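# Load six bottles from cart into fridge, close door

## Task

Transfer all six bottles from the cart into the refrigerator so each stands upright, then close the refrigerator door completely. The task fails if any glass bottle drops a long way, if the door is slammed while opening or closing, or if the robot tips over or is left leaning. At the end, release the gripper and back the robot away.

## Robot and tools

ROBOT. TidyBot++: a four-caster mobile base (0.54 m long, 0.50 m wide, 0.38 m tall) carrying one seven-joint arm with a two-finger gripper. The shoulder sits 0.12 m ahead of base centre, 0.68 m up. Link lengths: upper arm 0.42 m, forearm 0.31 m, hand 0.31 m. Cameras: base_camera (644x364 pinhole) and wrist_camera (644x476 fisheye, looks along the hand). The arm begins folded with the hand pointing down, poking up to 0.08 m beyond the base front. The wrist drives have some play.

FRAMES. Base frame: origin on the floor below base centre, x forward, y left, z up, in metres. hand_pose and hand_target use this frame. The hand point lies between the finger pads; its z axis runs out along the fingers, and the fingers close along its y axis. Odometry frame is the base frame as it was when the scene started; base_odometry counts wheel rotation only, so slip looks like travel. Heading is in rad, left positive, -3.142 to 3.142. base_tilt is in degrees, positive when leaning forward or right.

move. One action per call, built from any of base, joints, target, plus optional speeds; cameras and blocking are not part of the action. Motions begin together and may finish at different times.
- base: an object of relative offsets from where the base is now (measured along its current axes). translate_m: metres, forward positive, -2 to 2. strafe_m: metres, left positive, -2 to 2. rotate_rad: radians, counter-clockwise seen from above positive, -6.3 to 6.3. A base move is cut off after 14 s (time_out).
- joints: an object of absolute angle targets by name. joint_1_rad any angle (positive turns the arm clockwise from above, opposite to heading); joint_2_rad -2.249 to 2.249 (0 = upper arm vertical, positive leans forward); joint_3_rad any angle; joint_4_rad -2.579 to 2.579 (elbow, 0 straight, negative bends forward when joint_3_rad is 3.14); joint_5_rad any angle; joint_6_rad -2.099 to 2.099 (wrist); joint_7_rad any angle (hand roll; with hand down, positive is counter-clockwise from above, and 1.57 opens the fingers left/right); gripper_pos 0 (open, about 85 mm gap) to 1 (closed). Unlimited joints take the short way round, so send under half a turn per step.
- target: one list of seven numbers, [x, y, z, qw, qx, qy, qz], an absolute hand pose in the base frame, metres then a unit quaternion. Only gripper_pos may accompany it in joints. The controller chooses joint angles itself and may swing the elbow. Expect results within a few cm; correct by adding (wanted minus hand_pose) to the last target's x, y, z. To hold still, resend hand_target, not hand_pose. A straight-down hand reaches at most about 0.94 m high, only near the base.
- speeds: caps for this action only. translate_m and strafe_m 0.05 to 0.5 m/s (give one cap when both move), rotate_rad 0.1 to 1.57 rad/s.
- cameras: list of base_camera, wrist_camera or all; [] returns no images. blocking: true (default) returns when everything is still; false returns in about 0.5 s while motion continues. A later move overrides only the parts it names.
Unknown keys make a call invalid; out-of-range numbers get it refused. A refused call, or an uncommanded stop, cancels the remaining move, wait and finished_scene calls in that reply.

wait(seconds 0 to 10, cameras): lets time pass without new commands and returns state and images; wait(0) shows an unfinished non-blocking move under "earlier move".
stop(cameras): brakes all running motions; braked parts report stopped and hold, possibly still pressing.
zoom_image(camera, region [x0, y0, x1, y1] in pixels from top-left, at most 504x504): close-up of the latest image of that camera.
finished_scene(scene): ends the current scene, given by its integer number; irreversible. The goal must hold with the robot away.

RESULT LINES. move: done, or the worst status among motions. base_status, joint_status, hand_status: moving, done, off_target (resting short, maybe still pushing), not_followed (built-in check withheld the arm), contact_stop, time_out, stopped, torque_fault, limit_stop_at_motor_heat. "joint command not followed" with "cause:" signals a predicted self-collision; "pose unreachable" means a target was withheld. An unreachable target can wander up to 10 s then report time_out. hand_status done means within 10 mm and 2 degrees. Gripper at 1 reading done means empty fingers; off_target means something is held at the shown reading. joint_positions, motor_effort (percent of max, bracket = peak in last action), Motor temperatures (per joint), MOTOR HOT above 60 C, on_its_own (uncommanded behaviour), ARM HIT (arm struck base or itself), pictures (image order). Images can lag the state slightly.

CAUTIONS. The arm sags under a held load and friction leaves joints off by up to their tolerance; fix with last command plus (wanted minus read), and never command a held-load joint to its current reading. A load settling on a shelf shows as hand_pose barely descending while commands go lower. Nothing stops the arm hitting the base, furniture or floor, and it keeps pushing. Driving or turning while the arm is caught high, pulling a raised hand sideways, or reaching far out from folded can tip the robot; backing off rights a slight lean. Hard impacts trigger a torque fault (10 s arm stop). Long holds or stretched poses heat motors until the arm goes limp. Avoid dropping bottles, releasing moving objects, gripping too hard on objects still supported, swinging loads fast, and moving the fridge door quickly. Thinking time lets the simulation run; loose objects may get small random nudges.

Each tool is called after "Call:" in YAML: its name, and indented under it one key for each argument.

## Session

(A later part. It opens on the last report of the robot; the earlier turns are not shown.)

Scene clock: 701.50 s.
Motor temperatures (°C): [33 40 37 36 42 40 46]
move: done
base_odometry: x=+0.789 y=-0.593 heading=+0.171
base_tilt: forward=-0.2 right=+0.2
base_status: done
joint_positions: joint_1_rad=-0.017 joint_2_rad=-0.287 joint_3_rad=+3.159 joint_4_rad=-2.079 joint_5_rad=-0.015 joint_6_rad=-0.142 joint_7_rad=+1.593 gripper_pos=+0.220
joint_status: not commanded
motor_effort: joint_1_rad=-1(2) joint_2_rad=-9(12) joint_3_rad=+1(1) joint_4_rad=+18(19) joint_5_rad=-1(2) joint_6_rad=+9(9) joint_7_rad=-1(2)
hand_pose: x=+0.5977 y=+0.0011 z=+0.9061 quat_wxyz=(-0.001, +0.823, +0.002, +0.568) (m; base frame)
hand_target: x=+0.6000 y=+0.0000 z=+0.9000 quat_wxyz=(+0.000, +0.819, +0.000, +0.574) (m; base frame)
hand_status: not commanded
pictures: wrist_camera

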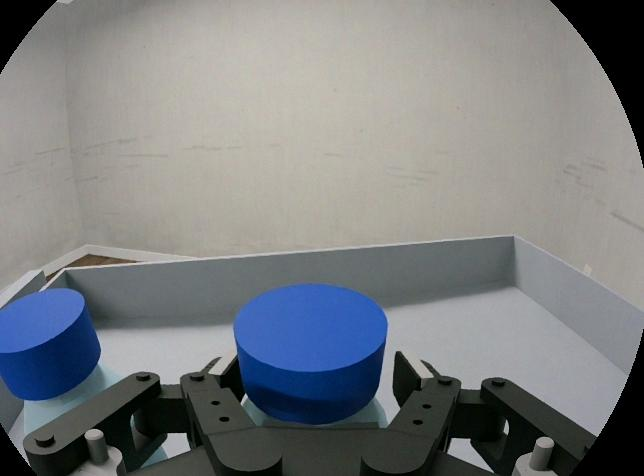

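Call:
move:
  joints: {"gripper_pos":1}
  cameras: []

Call:
move:
  target: [0.6,0,1.13,0,0.82,0,0.572]
  cameras: ["wrist_camera"]

Call:
move:
  base: {"translate_m":-0.35}
  cameras: []

Call:
move:
  base: {"translate_m":0.427,"strafe_m":1.243,"rotate_rad":1.223}
  target: [0.74,0,1.14,0,0.822,0,0.57]
  cameras: ["wrist_camera"]

Scene clock: 707.03 s.
Motor temperatures (°C): [33 39 37 36 42 40 46]
move: off_target
base_odometry: x=+0.789 y=-0.593 heading=+0.171
base_tilt: forward=-0.1 right=+0.2
base_status: not commanded
joint_positions: joint_1_rad=-0.017 joint_2_rad=-0.287 joint_3_rad=+3.156 joint_4_rad=-2.080 joint_5_rad=-0.015 joint_6_rad=-0.130 joint_7_rad=+1.593 gripper_pos=+0.435
joint_status: gripper_pos off_target (ended at +0.435, target +1.000)
motor_effort: joint_1_rad=-1(2) joint_2_rad=-8(10) joint_3_rad=+1(3) joint_4_rad=+18(20) joint_5_rad=-1(1) joint_6_rad=+8(10) joint_7_rad=-1(2)
hand_pose: x=+0.5988 y=+0.0026 z=+0.9089 quat_wxyz=(-0.001, +0.820, +0.004, +0.572) (m; base frame)
hand_target: x=+0.6000 y=+0.0000 z=+0.9000 quat_wxyz=(+0.000, +0.819, +0.000, +0.574) (m; base frame)
hand_status: not commanded
pictures: none
No camera images: "cameras" was empty.

Scene clock: 709.43 s.
Motor temperatures (°C): [33 39 37 36 42 40 46]
move: done
base_odometry: x=+0.789 y=-0.593 heading=+0.171
base_tilt: forward=-0.1 right=+0.2
base_status: not commanded
joint_positions: joint_1_rad=-0.017 joint_2_rad=-0.226 joint_3_rad=+3.156 joint_4_rad=-1.350 joint_5_rad=-0.015 joint_6_rad=-0.788 joint_7_rad=+1.593 gripper_pos=+0.435
joint_status: not commanded
motor_effort: joint_1_rad=-1(2) joint_2_rad=-13(15) joint_3_rad=+1(2) joint_4_rad=+21(25) joint_5_rad=-1(2) joint_6_rad=+12(14) joint_7_rad=-1(2)
hand_pose: x=+0.6015 y=+0.0047 z=+1.1240 quat_wxyz=(-0.003, +0.817, +0.008, +0.577) (m; base frame)
hand_target: x=+0.6000 y=+0.0000 z=+1.1300 quat_wxyz=(+0.000, +0.820, +0.000, +0.572) (m; base frame)
hand_status: done (0.008 m and 1.2 deg from the pose sent, 0.221 m and 0.5 deg at the start)
pictures: wrist_camera

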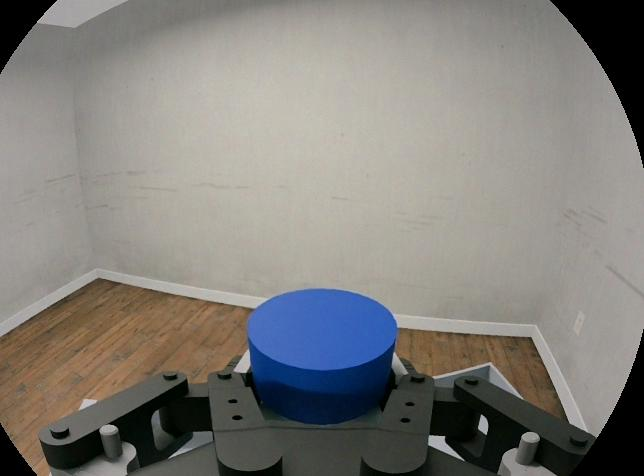

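Scene clock: 711.53 s.
Motor temperatures (°C): [33 39 37 36 42 40 46]
move: done
base_odometry: x=+0.444 y=-0.653 heading=+0.170
base_tilt: forward=-0.2 right=+0.2
base_status: done
joint_positions: joint_1_rad=-0.017 joint_2_rad=-0.209 joint_3_rad=+3.156 joint_4_rad=-1.347 joint_5_rad=-0.015 joint_6_rad=-0.794 joint_7_rad=+1.593 gripper_pos=+0.435
joint_status: not commanded
motor_effort: joint_1_rad=-1(3) joint_2_rad=-14(19) joint_3_rad=+1(2) joint_4_rad=+22(23) joint_5_rad=-1(2) joint_6_rad=+13(13) joint_7_rad=-1(2)
hand_pose: x=+0.6083 y=+0.0048 z=+1.1155 quat_wxyz=(-0.003, +0.822, +0.008, +0.569) (m; base frame)
hand_target: x=+0.6000 y=+0.0000 z=+1.1300 quat_wxyz=(+0.000, +0.820, +0.000, +0.572) (m; base frame)
hand_status: not commanded
pictures: none
No camera images: "cameras" was empty.

Scene clock: 715.80 s.
Motor temperatures (°C): [33 39 37 36 42 40 46]
move: off_target
base_odometry: x=+0.654 y=+0.645 heading=+1.394
base_tilt: forward=-0.1 right=+0.2
base_status: done
joint_positions: joint_1_rad=-0.024 joint_2_rad=+0.148 joint_3_rad=+3.170 joint_4_rad=-0.987 joint_5_rad=-0.014 joint_6_rad=-0.816 joint_7_rad=+1.593 gripper_pos=+0.435
joint_status: not commanded
motor_effort: joint_1_rad=-1(5) joint_2_rad=-26(32) joint_3_rad=+0(4) joint_4_rad=+22(23) joint_5_rad=-1(3) joint_6_rad=+13(13) joint_7_rad=-1(2)
hand_pose: x=+0.7553 y=+0.0039 z=+1.1152 quat_wxyz=(+0.002, +0.828, +0.008, +0.561) (m; base frame)
hand_target: x=+0.7400 y=+0.0000 z=+1.1400 quat_wxyz=(+0.000, +0.822, +0.000, +0.570) (m; base frame)
hand_status: off_target (0.029 m and 1.5 deg from the pose sent, 0.134 m and 1.0 deg at the start)
pictures: wrist_camera

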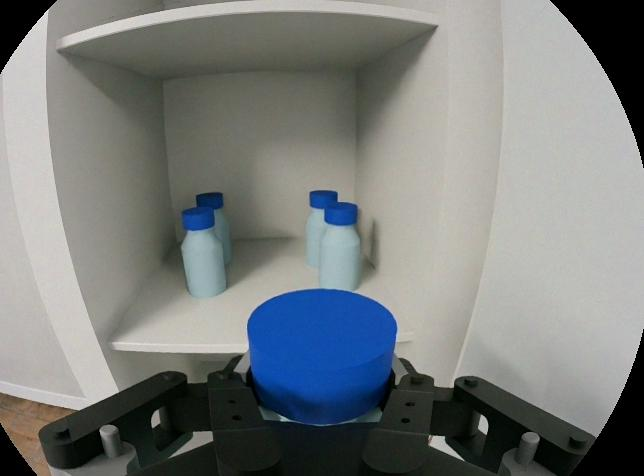

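Call:
move:
  base: {"translate_m":0.29,"strafe_m":-0.025}
  speeds: {"translate_m":0.25}
  cameras: ["wrist_camera"]

Call:
move:
  target: [0.745,0,1.075,0,0.819,0,0.574]
  cameras: ["wrist_camera"]

Call:
move:
  target: [0.745,0,1.05,0,0.817,0,0.577]
  cameras: []

Call:
move:
  target: [0.745,0,1.045,0,0.812,0,0.584]
  cameras: []

Scene clock: 725.90 s.
Motor temperatures (°C): [33 40 37 36 42 40 46]
move: done
base_odometry: x=+0.729 y=+0.926 heading=+1.395
base_tilt: forward=-0.1 right=+0.2
base_status: done
joint_positions: joint_1_rad=-0.024 joint_2_rad=+0.148 joint_3_rad=+3.170 joint_4_rad=-0.986 joint_5_rad=-0.014 joint_6_rad=-0.818 joint_7_rad=+1.593 gripper_pos=+0.435
joint_status: not commanded
motor_effort: joint_1_rad=-1(3) joint_2_rad=-26(30) joint_3_rad=+0(1) joint_4_rad=+21(22) joint_5_rad=-1(2) joint_6_rad=+12(13) joint_7_rad=-2(2)
hand_pose: x=+0.7551 y=+0.0039 z=+1.1153 quat_wxyz=(+0.002, +0.828, +0.008, +0.560) (m; base frame)
hand_target: x=+0.7400 y=+0.0000 z=+1.1400 quat_wxyz=(+0.000, +0.822, +0.000, +0.570) (m; base frame)
hand_status: not commanded
pictures: wrist_camera

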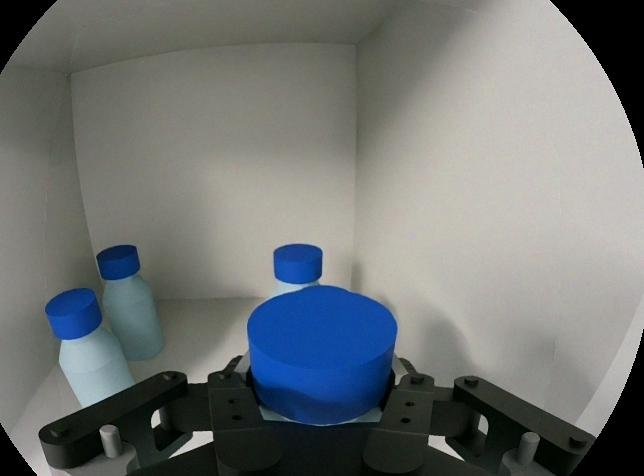

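Scene clock: 727.27 s.
Motor temperatures (°C): [33 40 37 36 42 40 46]
move: off_target
base_odometry: x=+0.729 y=+0.926 heading=+1.395
base_tilt: forward=-0.1 right=+0.2
base_status: not commanded
joint_positions: joint_1_rad=-0.024 joint_2_rad=+0.113 joint_3_rad=+3.170 joint_4_rad=-1.216 joint_5_rad=-0.014 joint_6_rad=-0.661 joint_7_rad=+1.593 gripper_pos=+0.435
joint_status: not commanded
motor_effort: joint_1_rad=+0(2) joint_2_rad=-23(27) joint_3_rad=+1(2) joint_4_rad=+19(22) joint_5_rad=+0(2) joint_6_rad=+9(13) joint_7_rad=-1(2)
hand_pose: x=+0.7562 y=+0.0027 z=+1.0486 quat_wxyz=(+0.002, +0.839, +0.006, +0.545) (m; base frame)
hand_target: x=+0.7450 y=+0.0000 z=+1.0749 quat_wxyz=(+0.000, +0.819, +0.000, +0.574) (m; base frame)
hand_status: off_target (0.029 m and 4.1 deg from the pose sent, 0.042 m and 2.1 deg at the start)
pictures: wrist_camera

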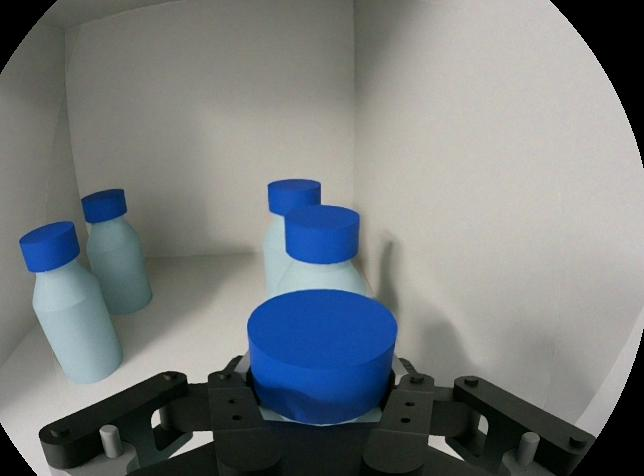

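Scene clock: 728.20 s.
Motor temperatures (°C): [33 40 37 36 42 40 46]
move: done
base_odometry: x=+0.729 y=+0.926 heading=+1.395
base_tilt: forward=-0.1 right=+0.2
base_status: not commanded
joint_positions: joint_1_rad=-0.024 joint_2_rad=+0.076 joint_3_rad=+3.169 joint_4_rad=-1.309 joint_5_rad=-0.014 joint_6_rad=-0.553 joint_7_rad=+1.593 gripper_pos=+0.435
joint_status: not commanded
motor_effort: joint_1_rad=+2(2) joint_2_rad=-19(23) joint_3_rad=+3(4) joint_4_rad=+17(19) joint_5_rad=+1(2) joint_6_rad=+7(9) joint_7_rad=+0(1)
hand_pose: x=+0.7508 y=+0.0025 z=+1.0472 quat_wxyz=(+0.001, +0.825, +0.006, +0.566) (m; base frame)
hand_target: x=+0.7450 y=+0.0000 z=+1.0500 quat_wxyz=(+0.000, +0.817, +0.000, +0.577) (m; base frame)
hand_status: done (0.007 m and 1.7 deg from the pose sent, 0.012 m and 4.5 deg at the start)
pictures: none
No camera images: "cameras" was empty.

Scene clock: 728.90 s.
Motor temperatures (°C): [33 40 37 36 42 40 46]
move: done
base_odometry: x=+0.729 y=+0.926 heading=+1.395
base_tilt: forward=-0.2 right=+0.2
base_status: not commanded
joint_positions: joint_1_rad=-0.024 joint_2_rad=+0.060 joint_3_rad=+3.168 joint_4_rad=-1.352 joint_5_rad=-0.014 joint_6_rad=-0.501 joint_7_rad=+1.593 gripper_pos=+0.435
joint_status: not commanded
motor_effort: joint_1_rad=+2(3) joint_2_rad=-18(19) joint_3_rad=+4(4) joint_4_rad=+17(17) joint_5_rad=+1(2) joint_6_rad=+7(8) joint_7_rad=-1(1)
hand_pose: x=+0.7483 y=+0.0026 z=+1.0467 quat_wxyz=(+0.001, +0.817, +0.005, +0.576) (m; base frame)
hand_target: x=+0.7450 y=+0.0000 z=+1.0450 quat_wxyz=(+0.000, +0.812, +0.000, +0.584) (m; base frame)
hand_status: done (0.005 m and 1.3 deg from the pose sent, 0.007 m and 2.6 deg at the start)
pictures: none
No camera images: "cameras" was empty.

Call:
move:
  joints: {"gripper_pos":0.22}
  cameras: []

Call:
move:
  base: {"translate_m":-0.12}
  speeds: {"translate_m":0.12}
  cameras: ["wrist_camera"]

Call:
move:
  base: {"translate_m":-0.3}
  cameras: []

Call:
move:
  base: {"translate_m":-1.116,"strafe_m":0.062,"rotate_rad":-1.224}
  target: [0.5,0,1.0,0,0.819,0,0.574]
  cameras: []

Call:
move:
  target: [0.6,0,0.9,0,0.819,0,0.574]
  cameras: ["wrist_camera"]

Scene clock: 736.97 s.
Motor temperatures (°C): [33 40 37 36 42 40 46]
move: done
base_odometry: x=+0.729 y=+0.926 heading=+1.395
base_tilt: forward=-0.1 right=+0.2
base_status: not commanded
joint_positions: joint_1_rad=-0.023 joint_2_rad=+0.060 joint_3_rad=+3.168 joint_4_rad=-1.361 joint_5_rad=-0.014 joint_6_rad=-0.501 joint_7_rad=+1.593 gripper_pos=+0.220
joint_status: all done
motor_effort: joint_1_rad=-2(3) joint_2_rad=-20(21) joint_3_rad=+0(3) joint_4_rad=+19(19) joint_5_rad=-1(2) joint_6_rad=+9(9) joint_7_rad=-1(2)
hand_pose: x=+0.7478 y=+0.0021 z=+1.0414 quat_wxyz=(+0.002, +0.820, +0.005, +0.572) (m; base frame)
hand_target: x=+0.7450 y=+0.0000 z=+1.0450 quat_wxyz=(+0.000, +0.812, +0.000, +0.584) (m; base frame)
hand_status: not commanded
pictures: none
No camera images: "cameras" was empty.

Scene clock: 738.57 s.
Motor temperatures (°C): [33 40 37 36 42 40 46]
move: done
base_odometry: x=+0.708 y=+0.808 heading=+1.395
base_tilt: forward=-0.1 right=+0.2
base_status: done
joint_positions: joint_1_rad=-0.023 joint_2_rad=+0.057 joint_3_rad=+3.168 joint_4_rad=-1.361 joint_5_rad=-0.014 joint_6_rad=-0.501 joint_7_rad=+1.593 gripper_pos=+0.220
joint_status: not commanded
motor_effort: joint_1_rad=-1(2) joint_2_rad=-20(24) joint_3_rad=+0(1) joint_4_rad=+19(19) joint_5_rad=-1(2) joint_6_rad=+9(9) joint_7_rad=-1(2)
hand_pose: x=+0.7465 y=+0.0021 z=+1.0435 quat_wxyz=(+0.002, +0.819, +0.005, +0.574) (m; base frame)
hand_target: x=+0.7450 y=+0.0000 z=+1.0450 quat_wxyz=(+0.000, +0.812, +0.000, +0.584) (m; base frame)
hand_status: not commanded
pictures: wrist_camera

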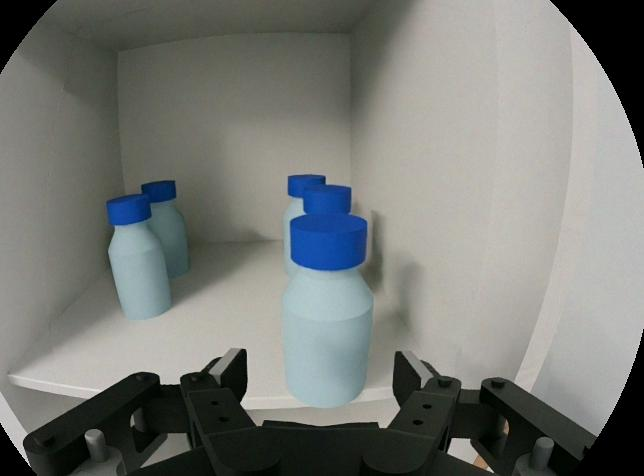

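Scene clock: 740.47 s.
Motor temperatures (°C): [33 40 37 36 42 40 46]
move: done
base_odometry: x=+0.656 y=+0.512 heading=+1.396
base_tilt: forward=-0.2 right=+0.2
base_status: done
joint_positions: joint_1_rad=-0.023 joint_2_rad=+0.050 joint_3_rad=+3.168 joint_4_rad=-1.361 joint_5_rad=-0.014 joint_6_rad=-0.501 joint_7_rad=+1.593 gripper_pos=+0.220
joint_status: not commanded
motor_effort: joint_1_rad=-2(3) joint_2_rad=-20(23) joint_3_rad=+0(1) joint_4_rad=+19(20) joint_5_rad=-1(2) joint_6_rad=+9(9) joint_7_rad=-1(2)
hand_pose: x=+0.7440 y=+0.0020 z=+1.0475 quat_wxyz=(+0.001, +0.817, +0.005, +0.576) (m; base frame)
hand_target: x=+0.7450 y=+0.0000 z=+1.0450 quat_wxyz=(+0.000, +0.812, +0.000, +0.584) (m; base frame)
hand_status: not commanded
pictures: none
No camera images: "cameras" was empty.

Scene clock: 744.33 s.
Motor temperatures (°C): [33 40 37 36 42 40 46]
move: off_target
base_odometry: x=+0.400 y=-0.576 heading=+0.171
base_tilt: forward=-0.2 right=+0.2
base_status: done
joint_positions: joint_1_rad=-0.017 joint_2_rad=-0.533 joint_3_rad=+3.159 joint_4_rad=-1.877 joint_5_rad=-0.014 joint_6_rad=-0.502 joint_7_rad=+1.593 gripper_pos=+0.220
joint_status: not commanded
motor_effort: joint_1_rad=-2(3) joint_2_rad=-1(24) joint_3_rad=+0(3) joint_4_rad=+19(19) joint_5_rad=-1(2) joint_6_rad=+9(10) joint_7_rad=-2(2)
hand_pose: x=+0.5113 y=+0.0012 z=+1.0305 quat_wxyz=(-0.004, +0.797, +0.004, +0.603) (m; base frame)
hand_target: x=+0.5000 y=+0.0000 z=+1.0000 quat_wxyz=(+0.000, +0.819, +0.000, +0.574) (m; base frame)
hand_status: off_target (0.033 m and 4.2 deg from the pose sent, 0.249 m and 0.7 deg at the start)
pictures: none
No camera images: "cameras" was empty.

Scene clock: 746.00 s.
Motor temperatures (°C): [33 40 37 36 42 40 46]
move: done
base_odometry: x=+0.400 y=-0.576 heading=+0.171
base_tilt: forward=-0.1 right=+0.2
base_status: not commanded
joint_positions: joint_1_rad=-0.017 joint_2_rad=-0.291 joint_3_rad=+3.159 joint_4_rad=-2.079 joint_5_rad=-0.014 joint_6_rad=-0.147 joint_7_rad=+1.593 gripper_pos=+0.220
joint_status: not commanded
motor_effort: joint_1_rad=-2(2) joint_2_rad=-8(11) joint_3_rad=+1(1) joint_4_rad=+18(20) joint_5_rad=-1(2) joint_6_rad=+9(9) joint_7_rad=-1(2)
hand_pose: x=+0.5964 y=+0.0011 z=+0.9064 quat_wxyz=(-0.001, +0.823, +0.003, +0.567) (m; base frame)
hand_target: x=+0.6000 y=+0.0000 z=+0.9000 quat_wxyz=(+0.000, +0.819, +0.000, +0.574) (m; base frame)
hand_status: done (0.007 m and 1.0 deg from the pose sent, 0.158 m and 4.2 deg at the start)
pictures: wrist_camera

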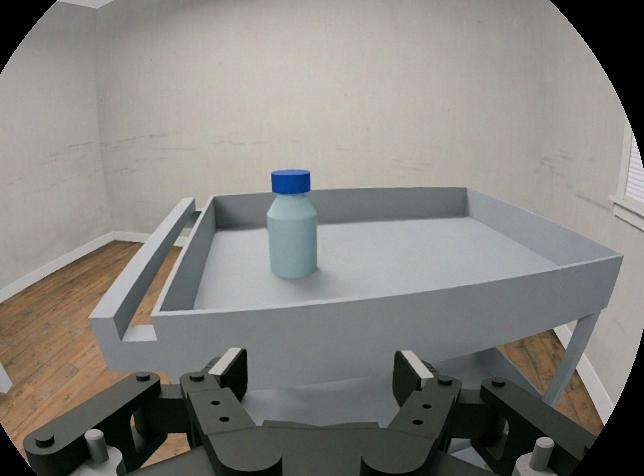

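Call:
move:
  base: {"translate_m":0.275,"strafe_m":0.04}
  speeds: {"translate_m":0.3}
  cameras: ["wrist_camera"]

Scene clock: 753.77 s.
Motor temperatures (°C): [33 40 37 36 42 40 46]
move: done
base_odometry: x=+0.665 y=-0.490 heading=+0.170
base_tilt: forward=-0.1 right=+0.2
base_status: done
joint_positions: joint_1_rad=-0.017 joint_2_rad=-0.289 joint_3_rad=+3.159 joint_4_rad=-2.079 joint_5_rad=-0.014 joint_6_rad=-0.142 joint_7_rad=+1.593 gripper_pos=+0.220
joint_status: not commanded
motor_effort: joint_1_rad=-2(2) joint_2_rad=-9(11) joint_3_rad=+0(1) joint_4_rad=+18(19) joint_5_rad=-1(1) joint_6_rad=+8(9) joint_7_rad=-1(2)
hand_pose: x=+0.5973 y=+0.0010 z=+0.9066 quat_wxyz=(-0.001, +0.823, +0.003, +0.568) (m; base frame)
hand_target: x=+0.6000 y=+0.0000 z=+0.9000 quat_wxyz=(+0.000, +0.819, +0.000, +0.574) (m; base frame)
hand_status: not commanded
pictures: wrist_camera

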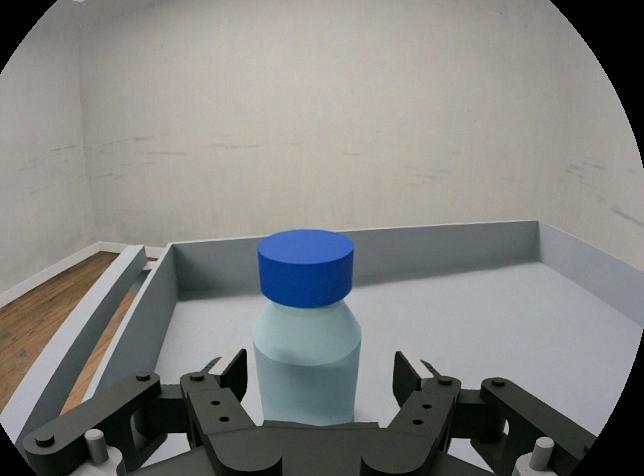

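Call:
move:
  base: {"translate_m":0.072,"strafe_m":0.006}
  speeds: {"translate_m":0.12}
  cameras: []

Call:
move:
  joints: {"gripper_pos":1}
  cameras: ["wrist_camera"]

Call:
move:
  target: [0.6,0,1.13,0,0.82,0,0.572]
  cameras: ["wrist_camera"]

Call:
move:
  base: {"translate_m":-0.35}
  cameras: []

Call:
move:
  base: {"translate_m":0.308,"strafe_m":1.197,"rotate_rad":1.225}
  target: [0.74,0,1.14,0,0.822,0,0.57]
  cameras: ["wrist_camera"]

Scene clock: 762.57 s.
Motor temperatures (°C): [33 40 37 36 42 40 46]
move: done
base_odometry: x=+0.735 y=-0.471 heading=+0.171
base_tilt: forward=-0.1 right=+0.2
base_status: done
joint_positions: joint_1_rad=-0.017 joint_2_rad=-0.287 joint_3_rad=+3.159 joint_4_rad=-2.079 joint_5_rad=-0.014 joint_6_rad=-0.142 joint_7_rad=+1.593 gripper_pos=+0.220
joint_status: not commanded
motor_effort: joint_1_rad=-2(3) joint_2_rad=-9(11) joint_3_rad=+0(1) joint_4_rad=+18(19) joint_5_rad=-1(2) joint_6_rad=+9(9) joint_7_rad=-1(2)
hand_pose: x=+0.5978 y=+0.0010 z=+0.9060 quat_wxyz=(-0.001, +0.823, +0.003, +0.568) (m; base frame)
hand_target: x=+0.6000 y=+0.0000 z=+0.9000 quat_wxyz=(+0.000, +0.819, +0.000, +0.574) (m; base frame)
hand_status: not commanded
pictures: none
No camera images: "cameras" was empty.

Scene clock: 763.53 s.
Motor temperatures (°C): [33 39 37 36 42 40 46]
move: off_target
base_odometry: x=+0.735 y=-0.471 heading=+0.171
base_tilt: forward=-0.1 right=+0.2
base_status: not commanded
joint_positions: joint_1_rad=-0.018 joint_2_rad=-0.287 joint_3_rad=+3.156 joint_4_rad=-2.080 joint_5_rad=-0.014 joint_6_rad=-0.128 joint_7_rad=+1.593 gripper_pos=+0.436
joint_status: gripper_pos off_target (ended at +0.436, target +1.000)
motor_effort: joint_1_rad=-1(2) joint_2_rad=-8(11) joint_3_rad=+1(3) joint_4_rad=+18(20) joint_5_rad=-1(2) joint_6_rad=+8(10) joint_7_rad=-1(2)
hand_pose: x=+0.5991 y=+0.0027 z=+0.9097 quat_wxyz=(-0.001, +0.819, +0.004, +0.573) (m; base frame)
hand_target: x=+0.6000 y=+0.0000 z=+0.9000 quat_wxyz=(+0.000, +0.819, +0.000, +0.574) (m; base frame)
hand_status: not commanded
pictures: wrist_camera

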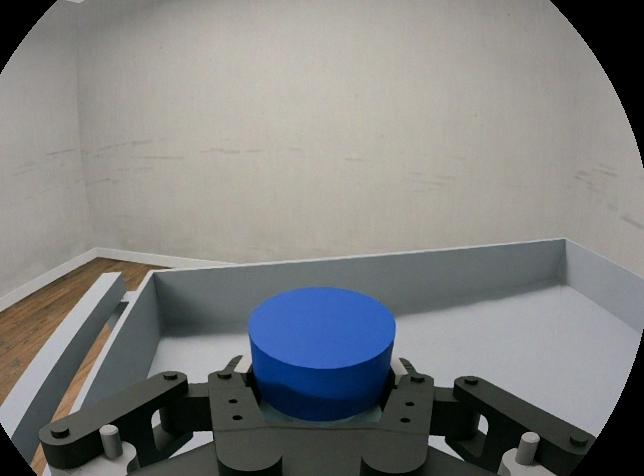

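Scene clock: 765.93 s.
Motor temperatures (°C): [33 39 37 36 42 40 46]
move: done
base_odometry: x=+0.735 y=-0.471 heading=+0.171
base_tilt: forward=-0.1 right=+0.2
base_status: not commanded
joint_positions: joint_1_rad=-0.018 joint_2_rad=-0.226 joint_3_rad=+3.156 joint_4_rad=-1.350 joint_5_rad=-0.014 joint_6_rad=-0.789 joint_7_rad=+1.593 gripper_pos=+0.436
joint_status: not commanded
motor_effort: joint_1_rad=-2(2) joint_2_rad=-13(15) joint_3_rad=+0(2) joint_4_rad=+22(25) joint_5_rad=-1(2) joint_6_rad=+13(14) joint_7_rad=-1(2)
hand_pose: x=+0.6016 y=+0.0047 z=+1.1233 quat_wxyz=(-0.003, +0.817, +0.008, +0.577) (m; base frame)
hand_target: x=+0.6000 y=+0.0000 z=+1.1300 quat_wxyz=(+0.000, +0.820, +0.000, +0.572) (m; base frame)
hand_status: done (0.008 m and 1.2 deg from the pose sent, 0.220 m and 0.5 deg at the start)
pictures: wrist_camera

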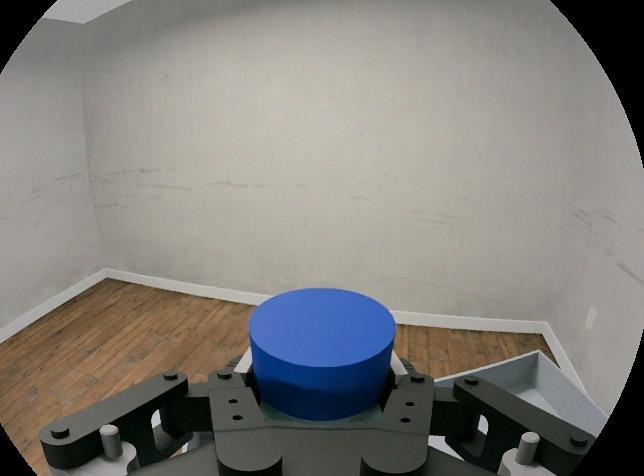

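Scene clock: 768.03 s.
Motor temperatures (°C): [33 39 37 36 42 40 46]
move: done
base_odometry: x=+0.390 y=-0.531 heading=+0.170
base_tilt: forward=-0.2 right=+0.2
base_status: done
joint_positions: joint_1_rad=-0.018 joint_2_rad=-0.209 joint_3_rad=+3.156 joint_4_rad=-1.347 joint_5_rad=-0.014 joint_6_rad=-0.795 joint_7_rad=+1.593 gripper_pos=+0.436
joint_status: not commanded
motor_effort: joint_1_rad=-2(4) joint_2_rad=-14(19) joint_3_rad=+0(2) joint_4_rad=+22(23) joint_5_rad=-1(2) joint_6_rad=+13(13) joint_7_rad=-1(2)
hand_pose: x=+0.6084 y=+0.0048 z=+1.1148 quat_wxyz=(-0.003, +0.823, +0.008, +0.568) (m; base frame)
hand_target: x=+0.6000 y=+0.0000 z=+1.1300 quat_wxyz=(+0.000, +0.820, +0.000, +0.572) (m; base frame)
hand_status: not commanded
pictures: none
No camera images: "cameras" was empty.

Scene clock: 772.17 s.
Motor temperatures (°C): [33 39 37 36 42 40 46]
move: off_target
base_odometry: x=+0.490 y=+0.701 heading=+1.396
base_tilt: forward=-0.1 right=+0.2
base_status: done
joint_positions: joint_1_rad=-0.024 joint_2_rad=+0.148 joint_3_rad=+3.170 joint_4_rad=-0.987 joint_5_rad=-0.013 joint_6_rad=-0.817 joint_7_rad=+1.593 gripper_pos=+0.436
joint_status: not commanded
motor_effort: joint_1_rad=-2(6) joint_2_rad=-26(32) joint_3_rad=+0(4) joint_4_rad=+22(23) joint_5_rad=-1(3) joint_6_rad=+12(13) joint_7_rad=-1(2)
hand_pose: x=+0.7554 y=+0.0035 z=+1.1146 quat_wxyz=(+0.003, +0.828, +0.007, +0.560) (m; base frame)
hand_target: x=+0.7400 y=+0.0000 z=+1.1400 quat_wxyz=(+0.000, +0.822, +0.000, +0.570) (m; base frame)
hand_status: off_target (0.030 m and 1.6 deg from the pose sent, 0.134 m and 1.0 deg at the start)
pictures: wrist_camera

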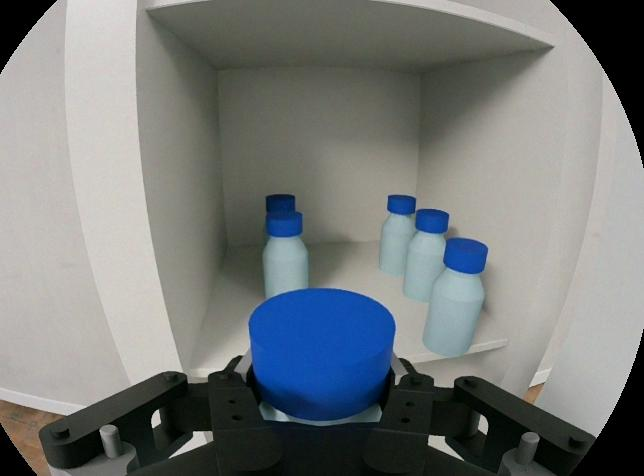

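Call:
move:
  base: {"translate_m":0.285,"strafe_m":0.02}
  speeds: {"translate_m":0.25}
  cameras: ["wrist_camera"]

Call:
move:
  target: [0.745,0,1.075,0,0.819,0,0.574]
  cameras: ["wrist_camera"]

Call:
move:
  target: [0.745,0,1.05,0,0.817,0,0.577]
  cameras: []

Call:
move:
  target: [0.745,0,1.045,0,0.812,0,0.584]
  cameras: ["wrist_camera"]

Scene clock: 781.67 s.
Motor temperatures (°C): [33 40 37 36 42 40 46]
move: done
base_odometry: x=+0.520 y=+0.985 heading=+1.397
base_tilt: forward=-0.1 right=+0.2
base_status: done
joint_positions: joint_1_rad=-0.024 joint_2_rad=+0.148 joint_3_rad=+3.170 joint_4_rad=-0.986 joint_5_rad=-0.013 joint_6_rad=-0.819 joint_7_rad=+1.593 gripper_pos=+0.436
joint_status: not commanded
motor_effort: joint_1_rad=-2(3) joint_2_rad=-26(30) joint_3_rad=+0(1) joint_4_rad=+22(22) joint_5_rad=-1(2) joint_6_rad=+13(13) joint_7_rad=-1(2)
hand_pose: x=+0.7551 y=+0.0035 z=+1.1146 quat_wxyz=(+0.003, +0.829, +0.007, +0.560) (m; base frame)
hand_target: x=+0.7400 y=+0.0000 z=+1.1400 quat_wxyz=(+0.000, +0.822, +0.000, +0.570) (m; base frame)
hand_status: not commanded
pictures: wrist_camera

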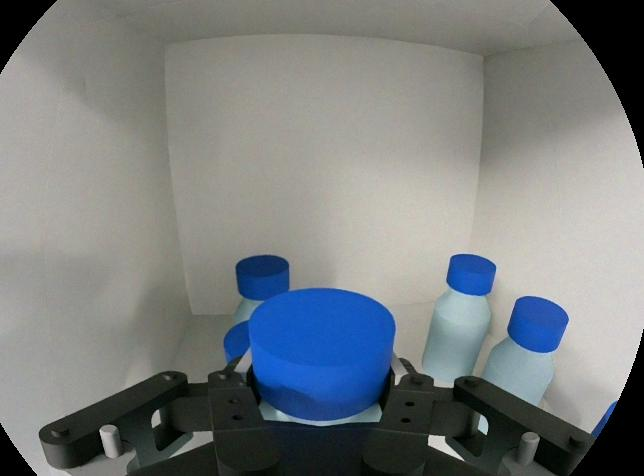

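Scene clock: 783.03 s.
Motor temperatures (°C): [33 40 37 36 42 40 46]
move: off_target
base_odometry: x=+0.520 y=+0.985 heading=+1.397
base_tilt: forward=-0.1 right=+0.2
base_status: not commanded
joint_positions: joint_1_rad=-0.024 joint_2_rad=+0.113 joint_3_rad=+3.170 joint_4_rad=-1.217 joint_5_rad=-0.013 joint_6_rad=-0.661 joint_7_rad=+1.593 gripper_pos=+0.437
joint_status: not commanded
motor_effort: joint_1_rad=+0(2) joint_2_rad=-23(27) joint_3_rad=+2(2) joint_4_rad=+19(22) joint_5_rad=+0(1) joint_6_rad=+9(13) joint_7_rad=+0(1)
hand_pose: x=+0.7563 y=+0.0023 z=+1.0481 quat_wxyz=(+0.002, +0.839, +0.006, +0.544) (m; base frame)
hand_target: x=+0.7450 y=+0.0000 z=+1.0749 quat_wxyz=(+0.000, +0.819, +0.000, +0.574) (m; base frame)
hand_status: off_target (0.029 m and 4.2 deg from the pose sent, 0.041 m and 2.2 deg at the start)
pictures: wrist_camera

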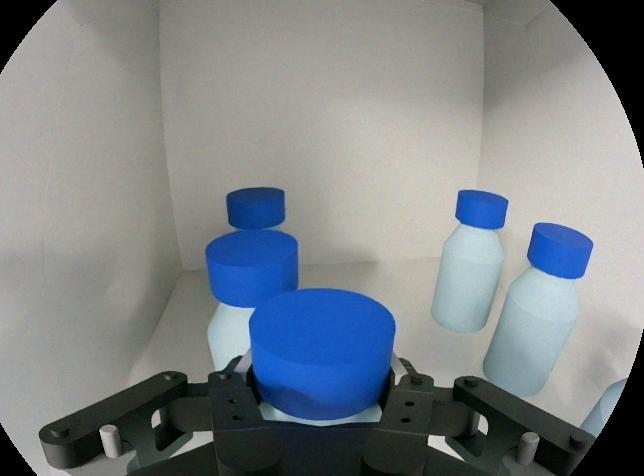

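Scene clock: 783.97 s.
Motor temperatures (°C): [33 40 37 36 42 40 46]
move: done
base_odometry: x=+0.520 y=+0.985 heading=+1.397
base_tilt: forward=-0.2 right=+0.2
base_status: not commanded
joint_positions: joint_1_rad=-0.024 joint_2_rad=+0.077 joint_3_rad=+3.169 joint_4_rad=-1.310 joint_5_rad=-0.013 joint_6_rad=-0.554 joint_7_rad=+1.593 gripper_pos=+0.437
joint_status: not commanded
motor_effort: joint_1_rad=+2(2) joint_2_rad=-19(23) joint_3_rad=+3(3) joint_4_rad=+17(19) joint_5_rad=+1(2) joint_6_rad=+7(9) joint_7_rad=-1(1)
hand_pose: x=+0.7509 y=+0.0021 z=+1.0467 quat_wxyz=(+0.002, +0.825, +0.006, +0.565) (m; base frame)
hand_target: x=+0.7450 y=+0.0000 z=+1.0500 quat_wxyz=(+0.000, +0.817, +0.000, +0.577) (m; base frame)
hand_status: done (0.007 m and 1.7 deg from the pose sent, 0.012 m and 4.6 deg at the start)
pictures: none
No camera images: "cameras" was empty.

Scene clock: 784.67 s.
Motor temperatures (°C): [33 40 37 36 42 40 46]
move: done
base_odometry: x=+0.520 y=+0.985 heading=+1.397
base_tilt: forward=-0.1 right=+0.2
base_status: not commanded
joint_positions: joint_1_rad=-0.024 joint_2_rad=+0.061 joint_3_rad=+3.168 joint_4_rad=-1.352 joint_5_rad=-0.013 joint_6_rad=-0.502 joint_7_rad=+1.593 gripper_pos=+0.437
joint_status: not commanded
motor_effort: joint_1_rad=+2(2) joint_2_rad=-18(19) joint_3_rad=+3(3) joint_4_rad=+17(18) joint_5_rad=+1(2) joint_6_rad=+7(8) joint_7_rad=+0(1)
hand_pose: x=+0.7484 y=+0.0022 z=+1.0460 quat_wxyz=(+0.002, +0.818, +0.005, +0.576) (m; base frame)
hand_target: x=+0.7450 y=+0.0000 z=+1.0450 quat_wxyz=(+0.000, +0.812, +0.000, +0.584) (m; base frame)
hand_status: done (0.004 m and 1.3 deg from the pose sent, 0.006 m and 2.7 deg at the start)
pictures: wrist_camera

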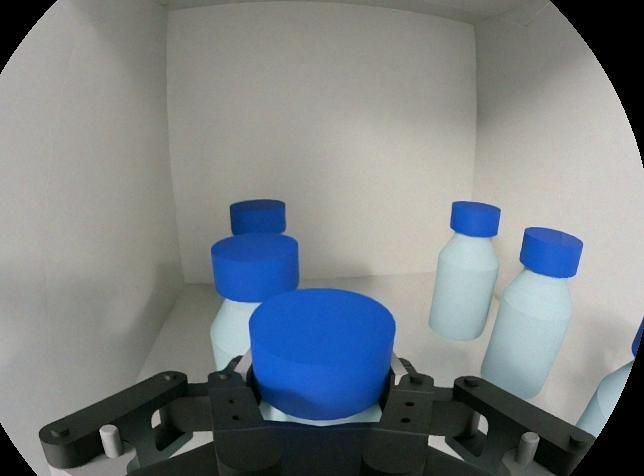

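Call:
move:
  joints: {"gripper_pos":0.22}
  cameras: ["wrist_camera"]

Call:
move:
  base: {"translate_m":-0.12}
  speeds: {"translate_m":0.12}
  cameras: ["wrist_camera"]

Call:
move:
  base: {"translate_m":-0.3}

Scene clock: 800.73 s.
Motor temperatures (°C): [33 40 37 36 42 40 46]
move: done
base_odometry: x=+0.520 y=+0.985 heading=+1.397
base_tilt: forward=-0.1 right=+0.2
base_status: not commanded
joint_positions: joint_1_rad=-0.023 joint_2_rad=+0.061 joint_3_rad=+3.168 joint_4_rad=-1.361 joint_5_rad=-0.013 joint_6_rad=-0.502 joint_7_rad=+1.593 gripper_pos=+0.220
joint_status: all done
motor_effort: joint_1_rad=-1(2) joint_2_rad=-20(21) joint_3_rad=+0(3) joint_4_rad=+19(19) joint_5_rad=-1(1) joint_6_rad=+9(9) joint_7_rad=-1(2)
hand_pose: x=+0.7479 y=+0.0018 z=+1.0411 quat_wxyz=(+0.002, +0.820, +0.005, +0.572) (m; base frame)
hand_target: x=+0.7450 y=+0.0000 z=+1.0450 quat_wxyz=(+0.000, +0.812, +0.000, +0.584) (m; base frame)
hand_status: not commanded
pictures: wrist_camera

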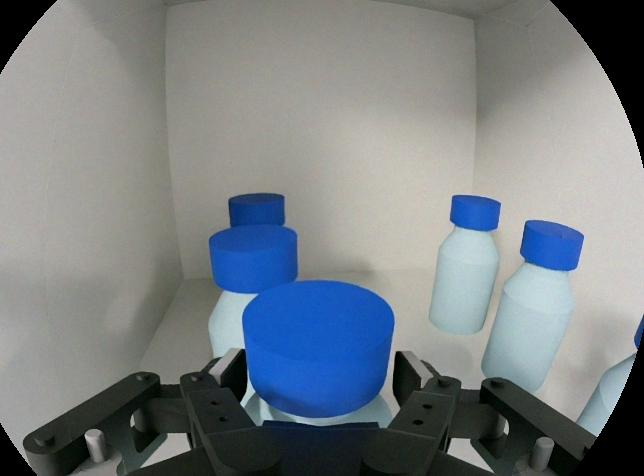

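Scene clock: 802.33 s.
Motor temperatures (°C): [33 40 37 36 42 40 46]
move: done
base_odometry: x=+0.499 y=+0.867 heading=+1.397
base_tilt: forward=-0.2 right=+0.2
base_status: done
joint_positions: joint_1_rad=-0.023 joint_2_rad=+0.057 joint_3_rad=+3.168 joint_4_rad=-1.361 joint_5_rad=-0.013 joint_6_rad=-0.502 joint_7_rad=+1.593 gripper_pos=+0.220
joint_status: not commanded
motor_effort: joint_1_rad=-2(3) joint_2_rad=-20(24) joint_3_rad=+0(2) joint_4_rad=+19(19) joint_5_rad=-2(2) joint_6_rad=+9(9) joint_7_rad=-1(2)
hand_pose: x=+0.7466 y=+0.0018 z=+1.0432 quat_wxyz=(+0.002, +0.819, +0.005, +0.574) (m; base frame)
hand_target: x=+0.7450 y=+0.0000 z=+1.0450 quat_wxyz=(+0.000, +0.812, +0.000, +0.584) (m; base frame)
hand_status: not commanded
pictures: wrist_camera

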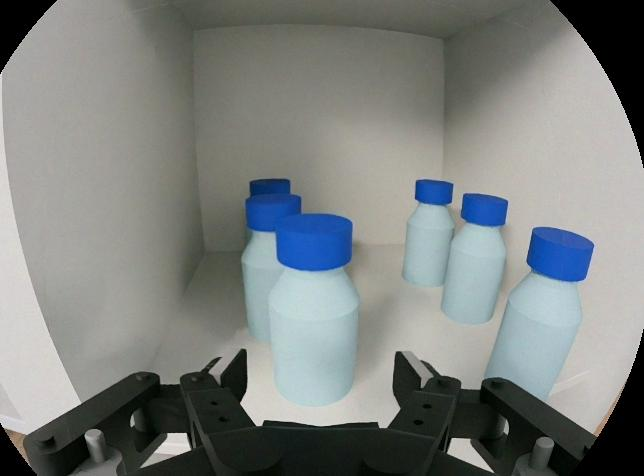

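Scene clock: 804.23 s.
Motor temperatures (°C): [33 40 37 36 42 40 46]
move: done
base_odometry: x=+0.447 y=+0.571 heading=+1.396
base_tilt: forward=-0.2 right=+0.2
base_status: done
joint_positions: joint_1_rad=-0.023 joint_2_rad=+0.050 joint_3_rad=+3.168 joint_4_rad=-1.361 joint_5_rad=-0.013 joint_6_rad=-0.502 joint_7_rad=+1.593 gripper_pos=+0.220
joint_status: not commanded
motor_effort: joint_1_rad=-2(3) joint_2_rad=-20(23) joint_3_rad=+0(1) joint_4_rad=+19(19) joint_5_rad=-1(2) joint_6_rad=+9(9) joint_7_rad=-2(2)
hand_pose: x=+0.7440 y=+0.0017 z=+1.0472 quat_wxyz=(+0.002, +0.817, +0.005, +0.576) (m; base frame)
hand_target: x=+0.7450 y=+0.0000 z=+1.0450 quat_wxyz=(+0.000, +0.812, +0.000, +0.584) (m; base frame)
hand_status: not commanded
pictures: base_camera, wrist_camera

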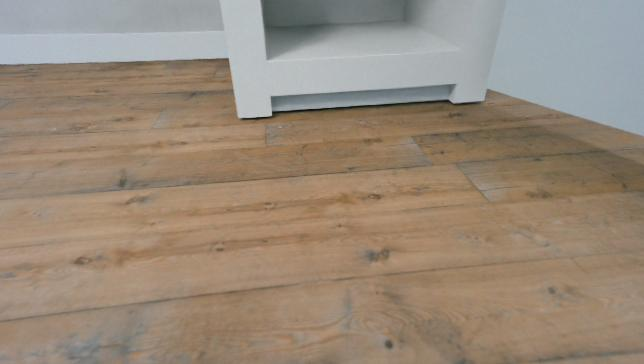

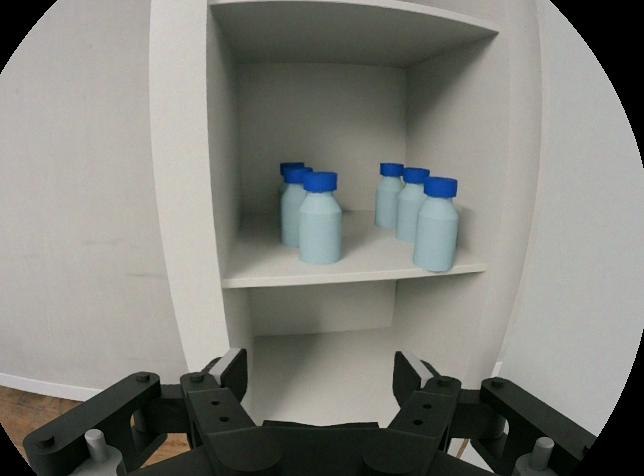

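Call:
move:
  base: {"strafe_m":-0.19,"translate_m":0.22}
  cameras: ["wrist_camera"]

Scene clock: 807.90 s.
Motor temperatures (°C): [33 40 37 36 42 40 46]
move: done
base_odometry: x=+0.672 y=+0.755 heading=+1.395
base_tilt: forward=-0.1 right=+0.2
base_status: done
joint_positions: joint_1_rad=-0.022 joint_2_rad=+0.050 joint_3_rad=+3.168 joint_4_rad=-1.361 joint_5_rad=-0.013 joint_6_rad=-0.502 joint_7_rad=+1.593 gripper_pos=+0.220
joint_status: not commanded
motor_effort: joint_1_rad=-1(4) joint_2_rad=-20(23) joint_3_rad=+0(3) joint_4_rad=+19(19) joint_5_rad=-1(2) joint_6_rad=+9(9) joint_7_rad=-1(2)
hand_pose: x=+0.7439 y=+0.0012 z=+1.0473 quat_wxyz=(+0.002, +0.817, +0.005, +0.576) (m; base frame)
hand_target: x=+0.7450 y=+0.0000 z=+1.0450 quat_wxyz=(+0.000, +0.812, +0.000, +0.584) (m; base frame)
hand_status: not commanded
pictures: wrist_camera

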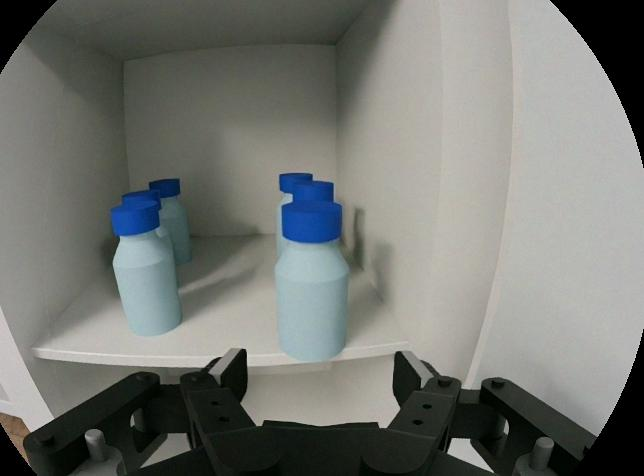

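Call:
move:
  base: {"translate_m":0.165}
  speeds: {"translate_m":0.12}
  cameras: ["wrist_camera"]

Scene clock: 812.33 s.
Motor temperatures (°C): [33 40 37 36 42 40 46]
move: done
base_odometry: x=+0.702 y=+0.918 heading=+1.395
base_tilt: forward=-0.1 right=+0.2
base_status: done
joint_positions: joint_1_rad=-0.022 joint_2_rad=+0.048 joint_3_rad=+3.165 joint_4_rad=-1.362 joint_5_rad=-0.013 joint_6_rad=-0.496 joint_7_rad=+1.593 gripper_pos=+0.220
joint_status: not commanded
motor_effort: joint_1_rad=+0(3) joint_2_rad=-18(21) joint_3_rad=+2(3) joint_4_rad=+18(19) joint_5_rad=+0(2) joint_6_rad=+8(9) joint_7_rad=-1(2)
hand_pose: x=+0.7439 y=+0.0028 z=+1.0496 quat_wxyz=(+0.001, +0.815, +0.006, +0.579) (m; base frame)
hand_target: x=+0.7450 y=+0.0000 z=+1.0450 quat_wxyz=(+0.000, +0.812, +0.000, +0.584) (m; base frame)
hand_status: not commanded
pictures: wrist_camera

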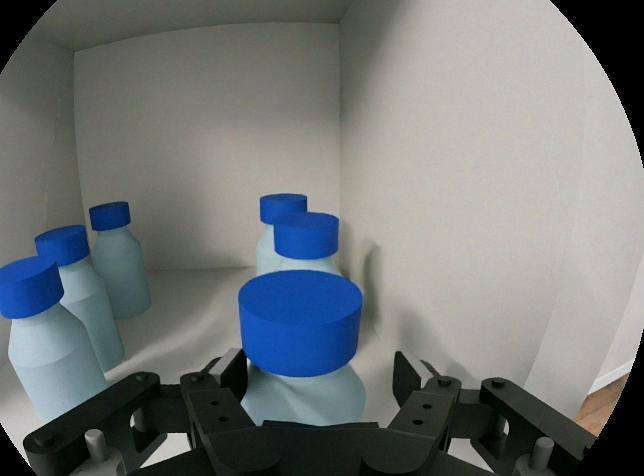

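Call:
move:
  base: {"translate_m":0.022,"strafe_m":0.006}
  speeds: {"translate_m":0.1}
  cameras: ["wrist_camera"]

Call:
move:
  joints: {"gripper_pos":1}
  cameras: ["wrist_camera"]

Call:
move:
  target: [0.745, 0, 1.075, 0, 0.817, 0, 0.577]
  cameras: ["wrist_camera"]

Scene clock: 816.43 s.
Motor temperatures (°C): [33 40 37 36 42 40 46]
move: done
base_odometry: x=+0.700 y=+0.941 heading=+1.395
base_tilt: forward=-0.1 right=+0.2
base_status: done
joint_positions: joint_1_rad=-0.022 joint_2_rad=+0.046 joint_3_rad=+3.165 joint_4_rad=-1.362 joint_5_rad=-0.013 joint_6_rad=-0.494 joint_7_rad=+1.593 gripper_pos=+0.220
joint_status: not commanded
motor_effort: joint_1_rad=+0(2) joint_2_rad=-18(21) joint_3_rad=+2(3) joint_4_rad=+18(18) joint_5_rad=+0(1) joint_6_rad=+8(9) joint_7_rad=-1(1)
hand_pose: x=+0.7432 y=+0.0031 z=+1.0514 quat_wxyz=(+0.001, +0.814, +0.006, +0.581) (m; base frame)
hand_target: x=+0.7450 y=+0.0000 z=+1.0450 quat_wxyz=(+0.000, +0.812, +0.000, +0.584) (m; base frame)
hand_status: not commanded
pictures: wrist_camera

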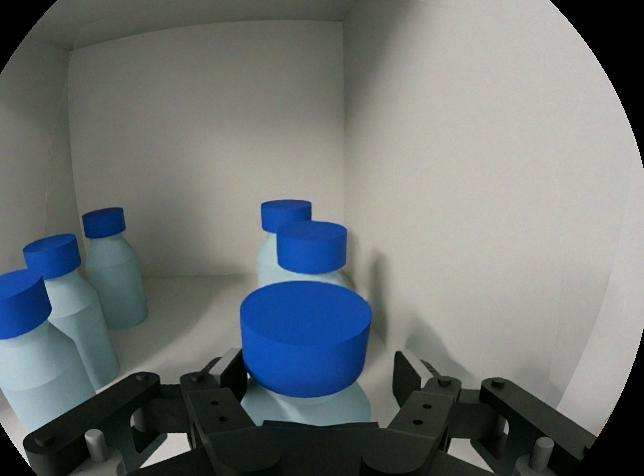

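Scene clock: 817.40 s.
Motor temperatures (°C): [33 40 37 36 42 40 46]
move: off_target
base_odometry: x=+0.700 y=+0.940 heading=+1.395
base_tilt: forward=-0.1 right=+0.2
base_status: not commanded
joint_positions: joint_1_rad=-0.022 joint_2_rad=+0.043 joint_3_rad=+3.163 joint_4_rad=-1.362 joint_5_rad=-0.013 joint_6_rad=-0.487 joint_7_rad=+1.593 gripper_pos=+0.460
joint_status: gripper_pos off_target (ended at +0.460, target +1.000)
motor_effort: joint_1_rad=+2(3) joint_2_rad=-16(18) joint_3_rad=+3(4) joint_4_rad=+16(17) joint_5_rad=+1(1) joint_6_rad=+6(7) joint_7_rad=+0(1)
hand_pose: x=+0.7427 y=+0.0042 z=+1.0559 quat_wxyz=(+0.001, +0.811, +0.007, +0.585) (m; base frame)
hand_target: x=+0.7450 y=+0.0000 z=+1.0450 quat_wxyz=(+0.000, +0.812, +0.000, +0.584) (m; base frame)
hand_status: not commanded
pictures: wrist_camera

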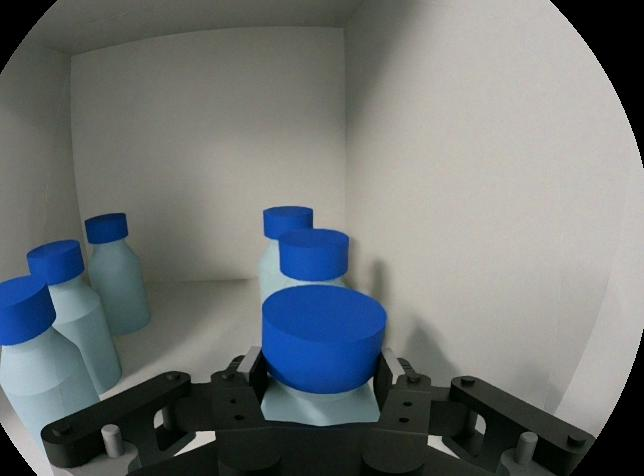

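Scene clock: 818.43 s.
Motor temperatures (°C): [33 40 37 36 42 40 46]
move: off_target
base_odometry: x=+0.700 y=+0.940 heading=+1.395
base_tilt: forward=-0.1 right=+0.2
base_status: not commanded
joint_positions: joint_1_rad=-0.022 joint_2_rad=+0.061 joint_3_rad=+3.163 joint_4_rad=-1.301 joint_5_rad=-0.013 joint_6_rad=-0.563 joint_7_rad=+1.593 gripper_pos=+0.460
joint_status: not commanded
motor_effort: joint_1_rad=-1(2) joint_2_rad=-25(25) joint_3_rad=+1(3) joint_4_rad=+23(23) joint_5_rad=-1(2) joint_6_rad=+13(13) joint_7_rad=-1(2)
hand_pose: x=+0.7442 y=+0.0047 z=+1.0591 quat_wxyz=(+0.000, +0.821, +0.007, +0.572) (m; base frame)
hand_target: x=+0.7450 y=+0.0000 z=+1.0750 quat_wxyz=(+0.000, +0.817, +0.000, +0.577) (m; base frame)
hand_status: off_target (0.017 m and 1.1 deg from the pose sent, 0.020 m and 1.4 deg at the start)
pictures: wrist_camera

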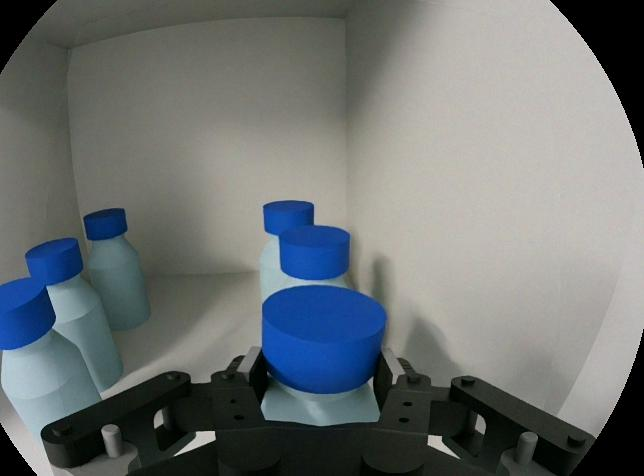

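Call:
move:
  target: [0.745, 0, 1.095, 0, 0.817, 0, 0.577]
  cameras: ["wrist_camera"]

Call:
move:
  base: {"translate_m":0.045}
  speeds: {"translate_m":0.1}
  cameras: ["wrist_camera"]

Scene clock: 823.10 s.
Motor temperatures (°C): [33 40 37 36 42 40 46]
move: done
base_odometry: x=+0.700 y=+0.940 heading=+1.395
base_tilt: forward=-0.1 right=+0.2
base_status: not commanded
joint_positions: joint_1_rad=-0.022 joint_2_rad=+0.071 joint_3_rad=+3.163 joint_4_rad=-1.212 joint_5_rad=-0.013 joint_6_rad=-0.620 joint_7_rad=+1.593 gripper_pos=+0.460
joint_status: not commanded
motor_effort: joint_1_rad=-2(3) joint_2_rad=-25(25) joint_3_rad=+0(1) joint_4_rad=+23(24) joint_5_rad=-1(2) joint_6_rad=+13(14) joint_7_rad=-1(2)
hand_pose: x=+0.7447 y=+0.0050 z=+1.0894 quat_wxyz=(+0.000, +0.814, +0.008, +0.581) (m; base frame)
hand_target: x=+0.7450 y=+0.0000 z=+1.0950 quat_wxyz=(+0.000, +0.817, +0.000, +0.577) (m; base frame)
hand_status: done (0.008 m and 1.0 deg from the pose sent, 0.036 m and 1.1 deg at the start)
pictures: wrist_camera

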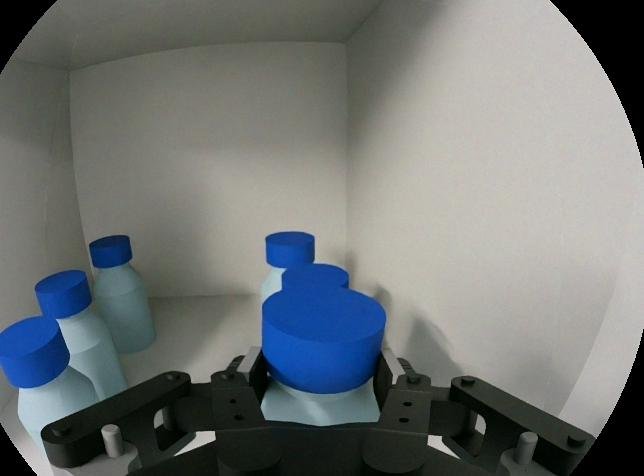

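Scene clock: 824.10 s.
Motor temperatures (°C): [33 40 37 36 42 40 46]
move: done
base_odometry: x=+0.707 y=+0.985 heading=+1.395
base_tilt: forward=-0.1 right=+0.2
base_status: done
joint_positions: joint_1_rad=-0.022 joint_2_rad=+0.081 joint_3_rad=+3.163 joint_4_rad=-1.212 joint_5_rad=-0.013 joint_6_rad=-0.621 joint_7_rad=+1.593 gripper_pos=+0.460
joint_status: not commanded
motor_effort: joint_1_rad=-2(4) joint_2_rad=-25(27) joint_3_rad=+0(2) joint_4_rad=+23(24) joint_5_rad=-1(2) joint_6_rad=+13(14) joint_7_rad=-1(2)
hand_pose: x=+0.7485 y=+0.0051 z=+1.0828 quat_wxyz=(+0.000, +0.817, +0.008, +0.576) (m; base frame)
hand_target: x=+0.7450 y=+0.0000 z=+1.0950 quat_wxyz=(+0.000, +0.817, +0.000, +0.577) (m; base frame)
hand_status: not commanded
pictures: wrist_camera

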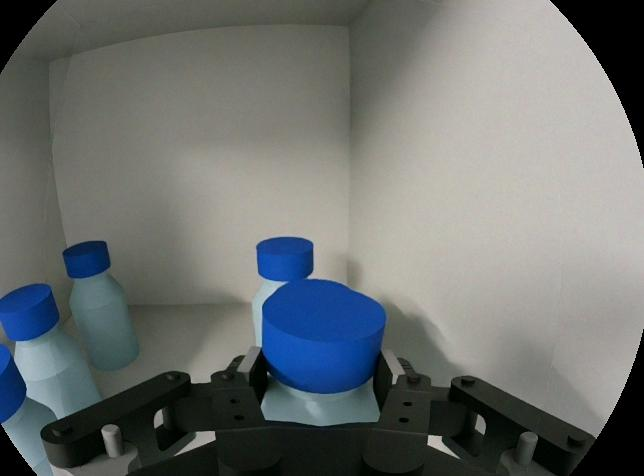

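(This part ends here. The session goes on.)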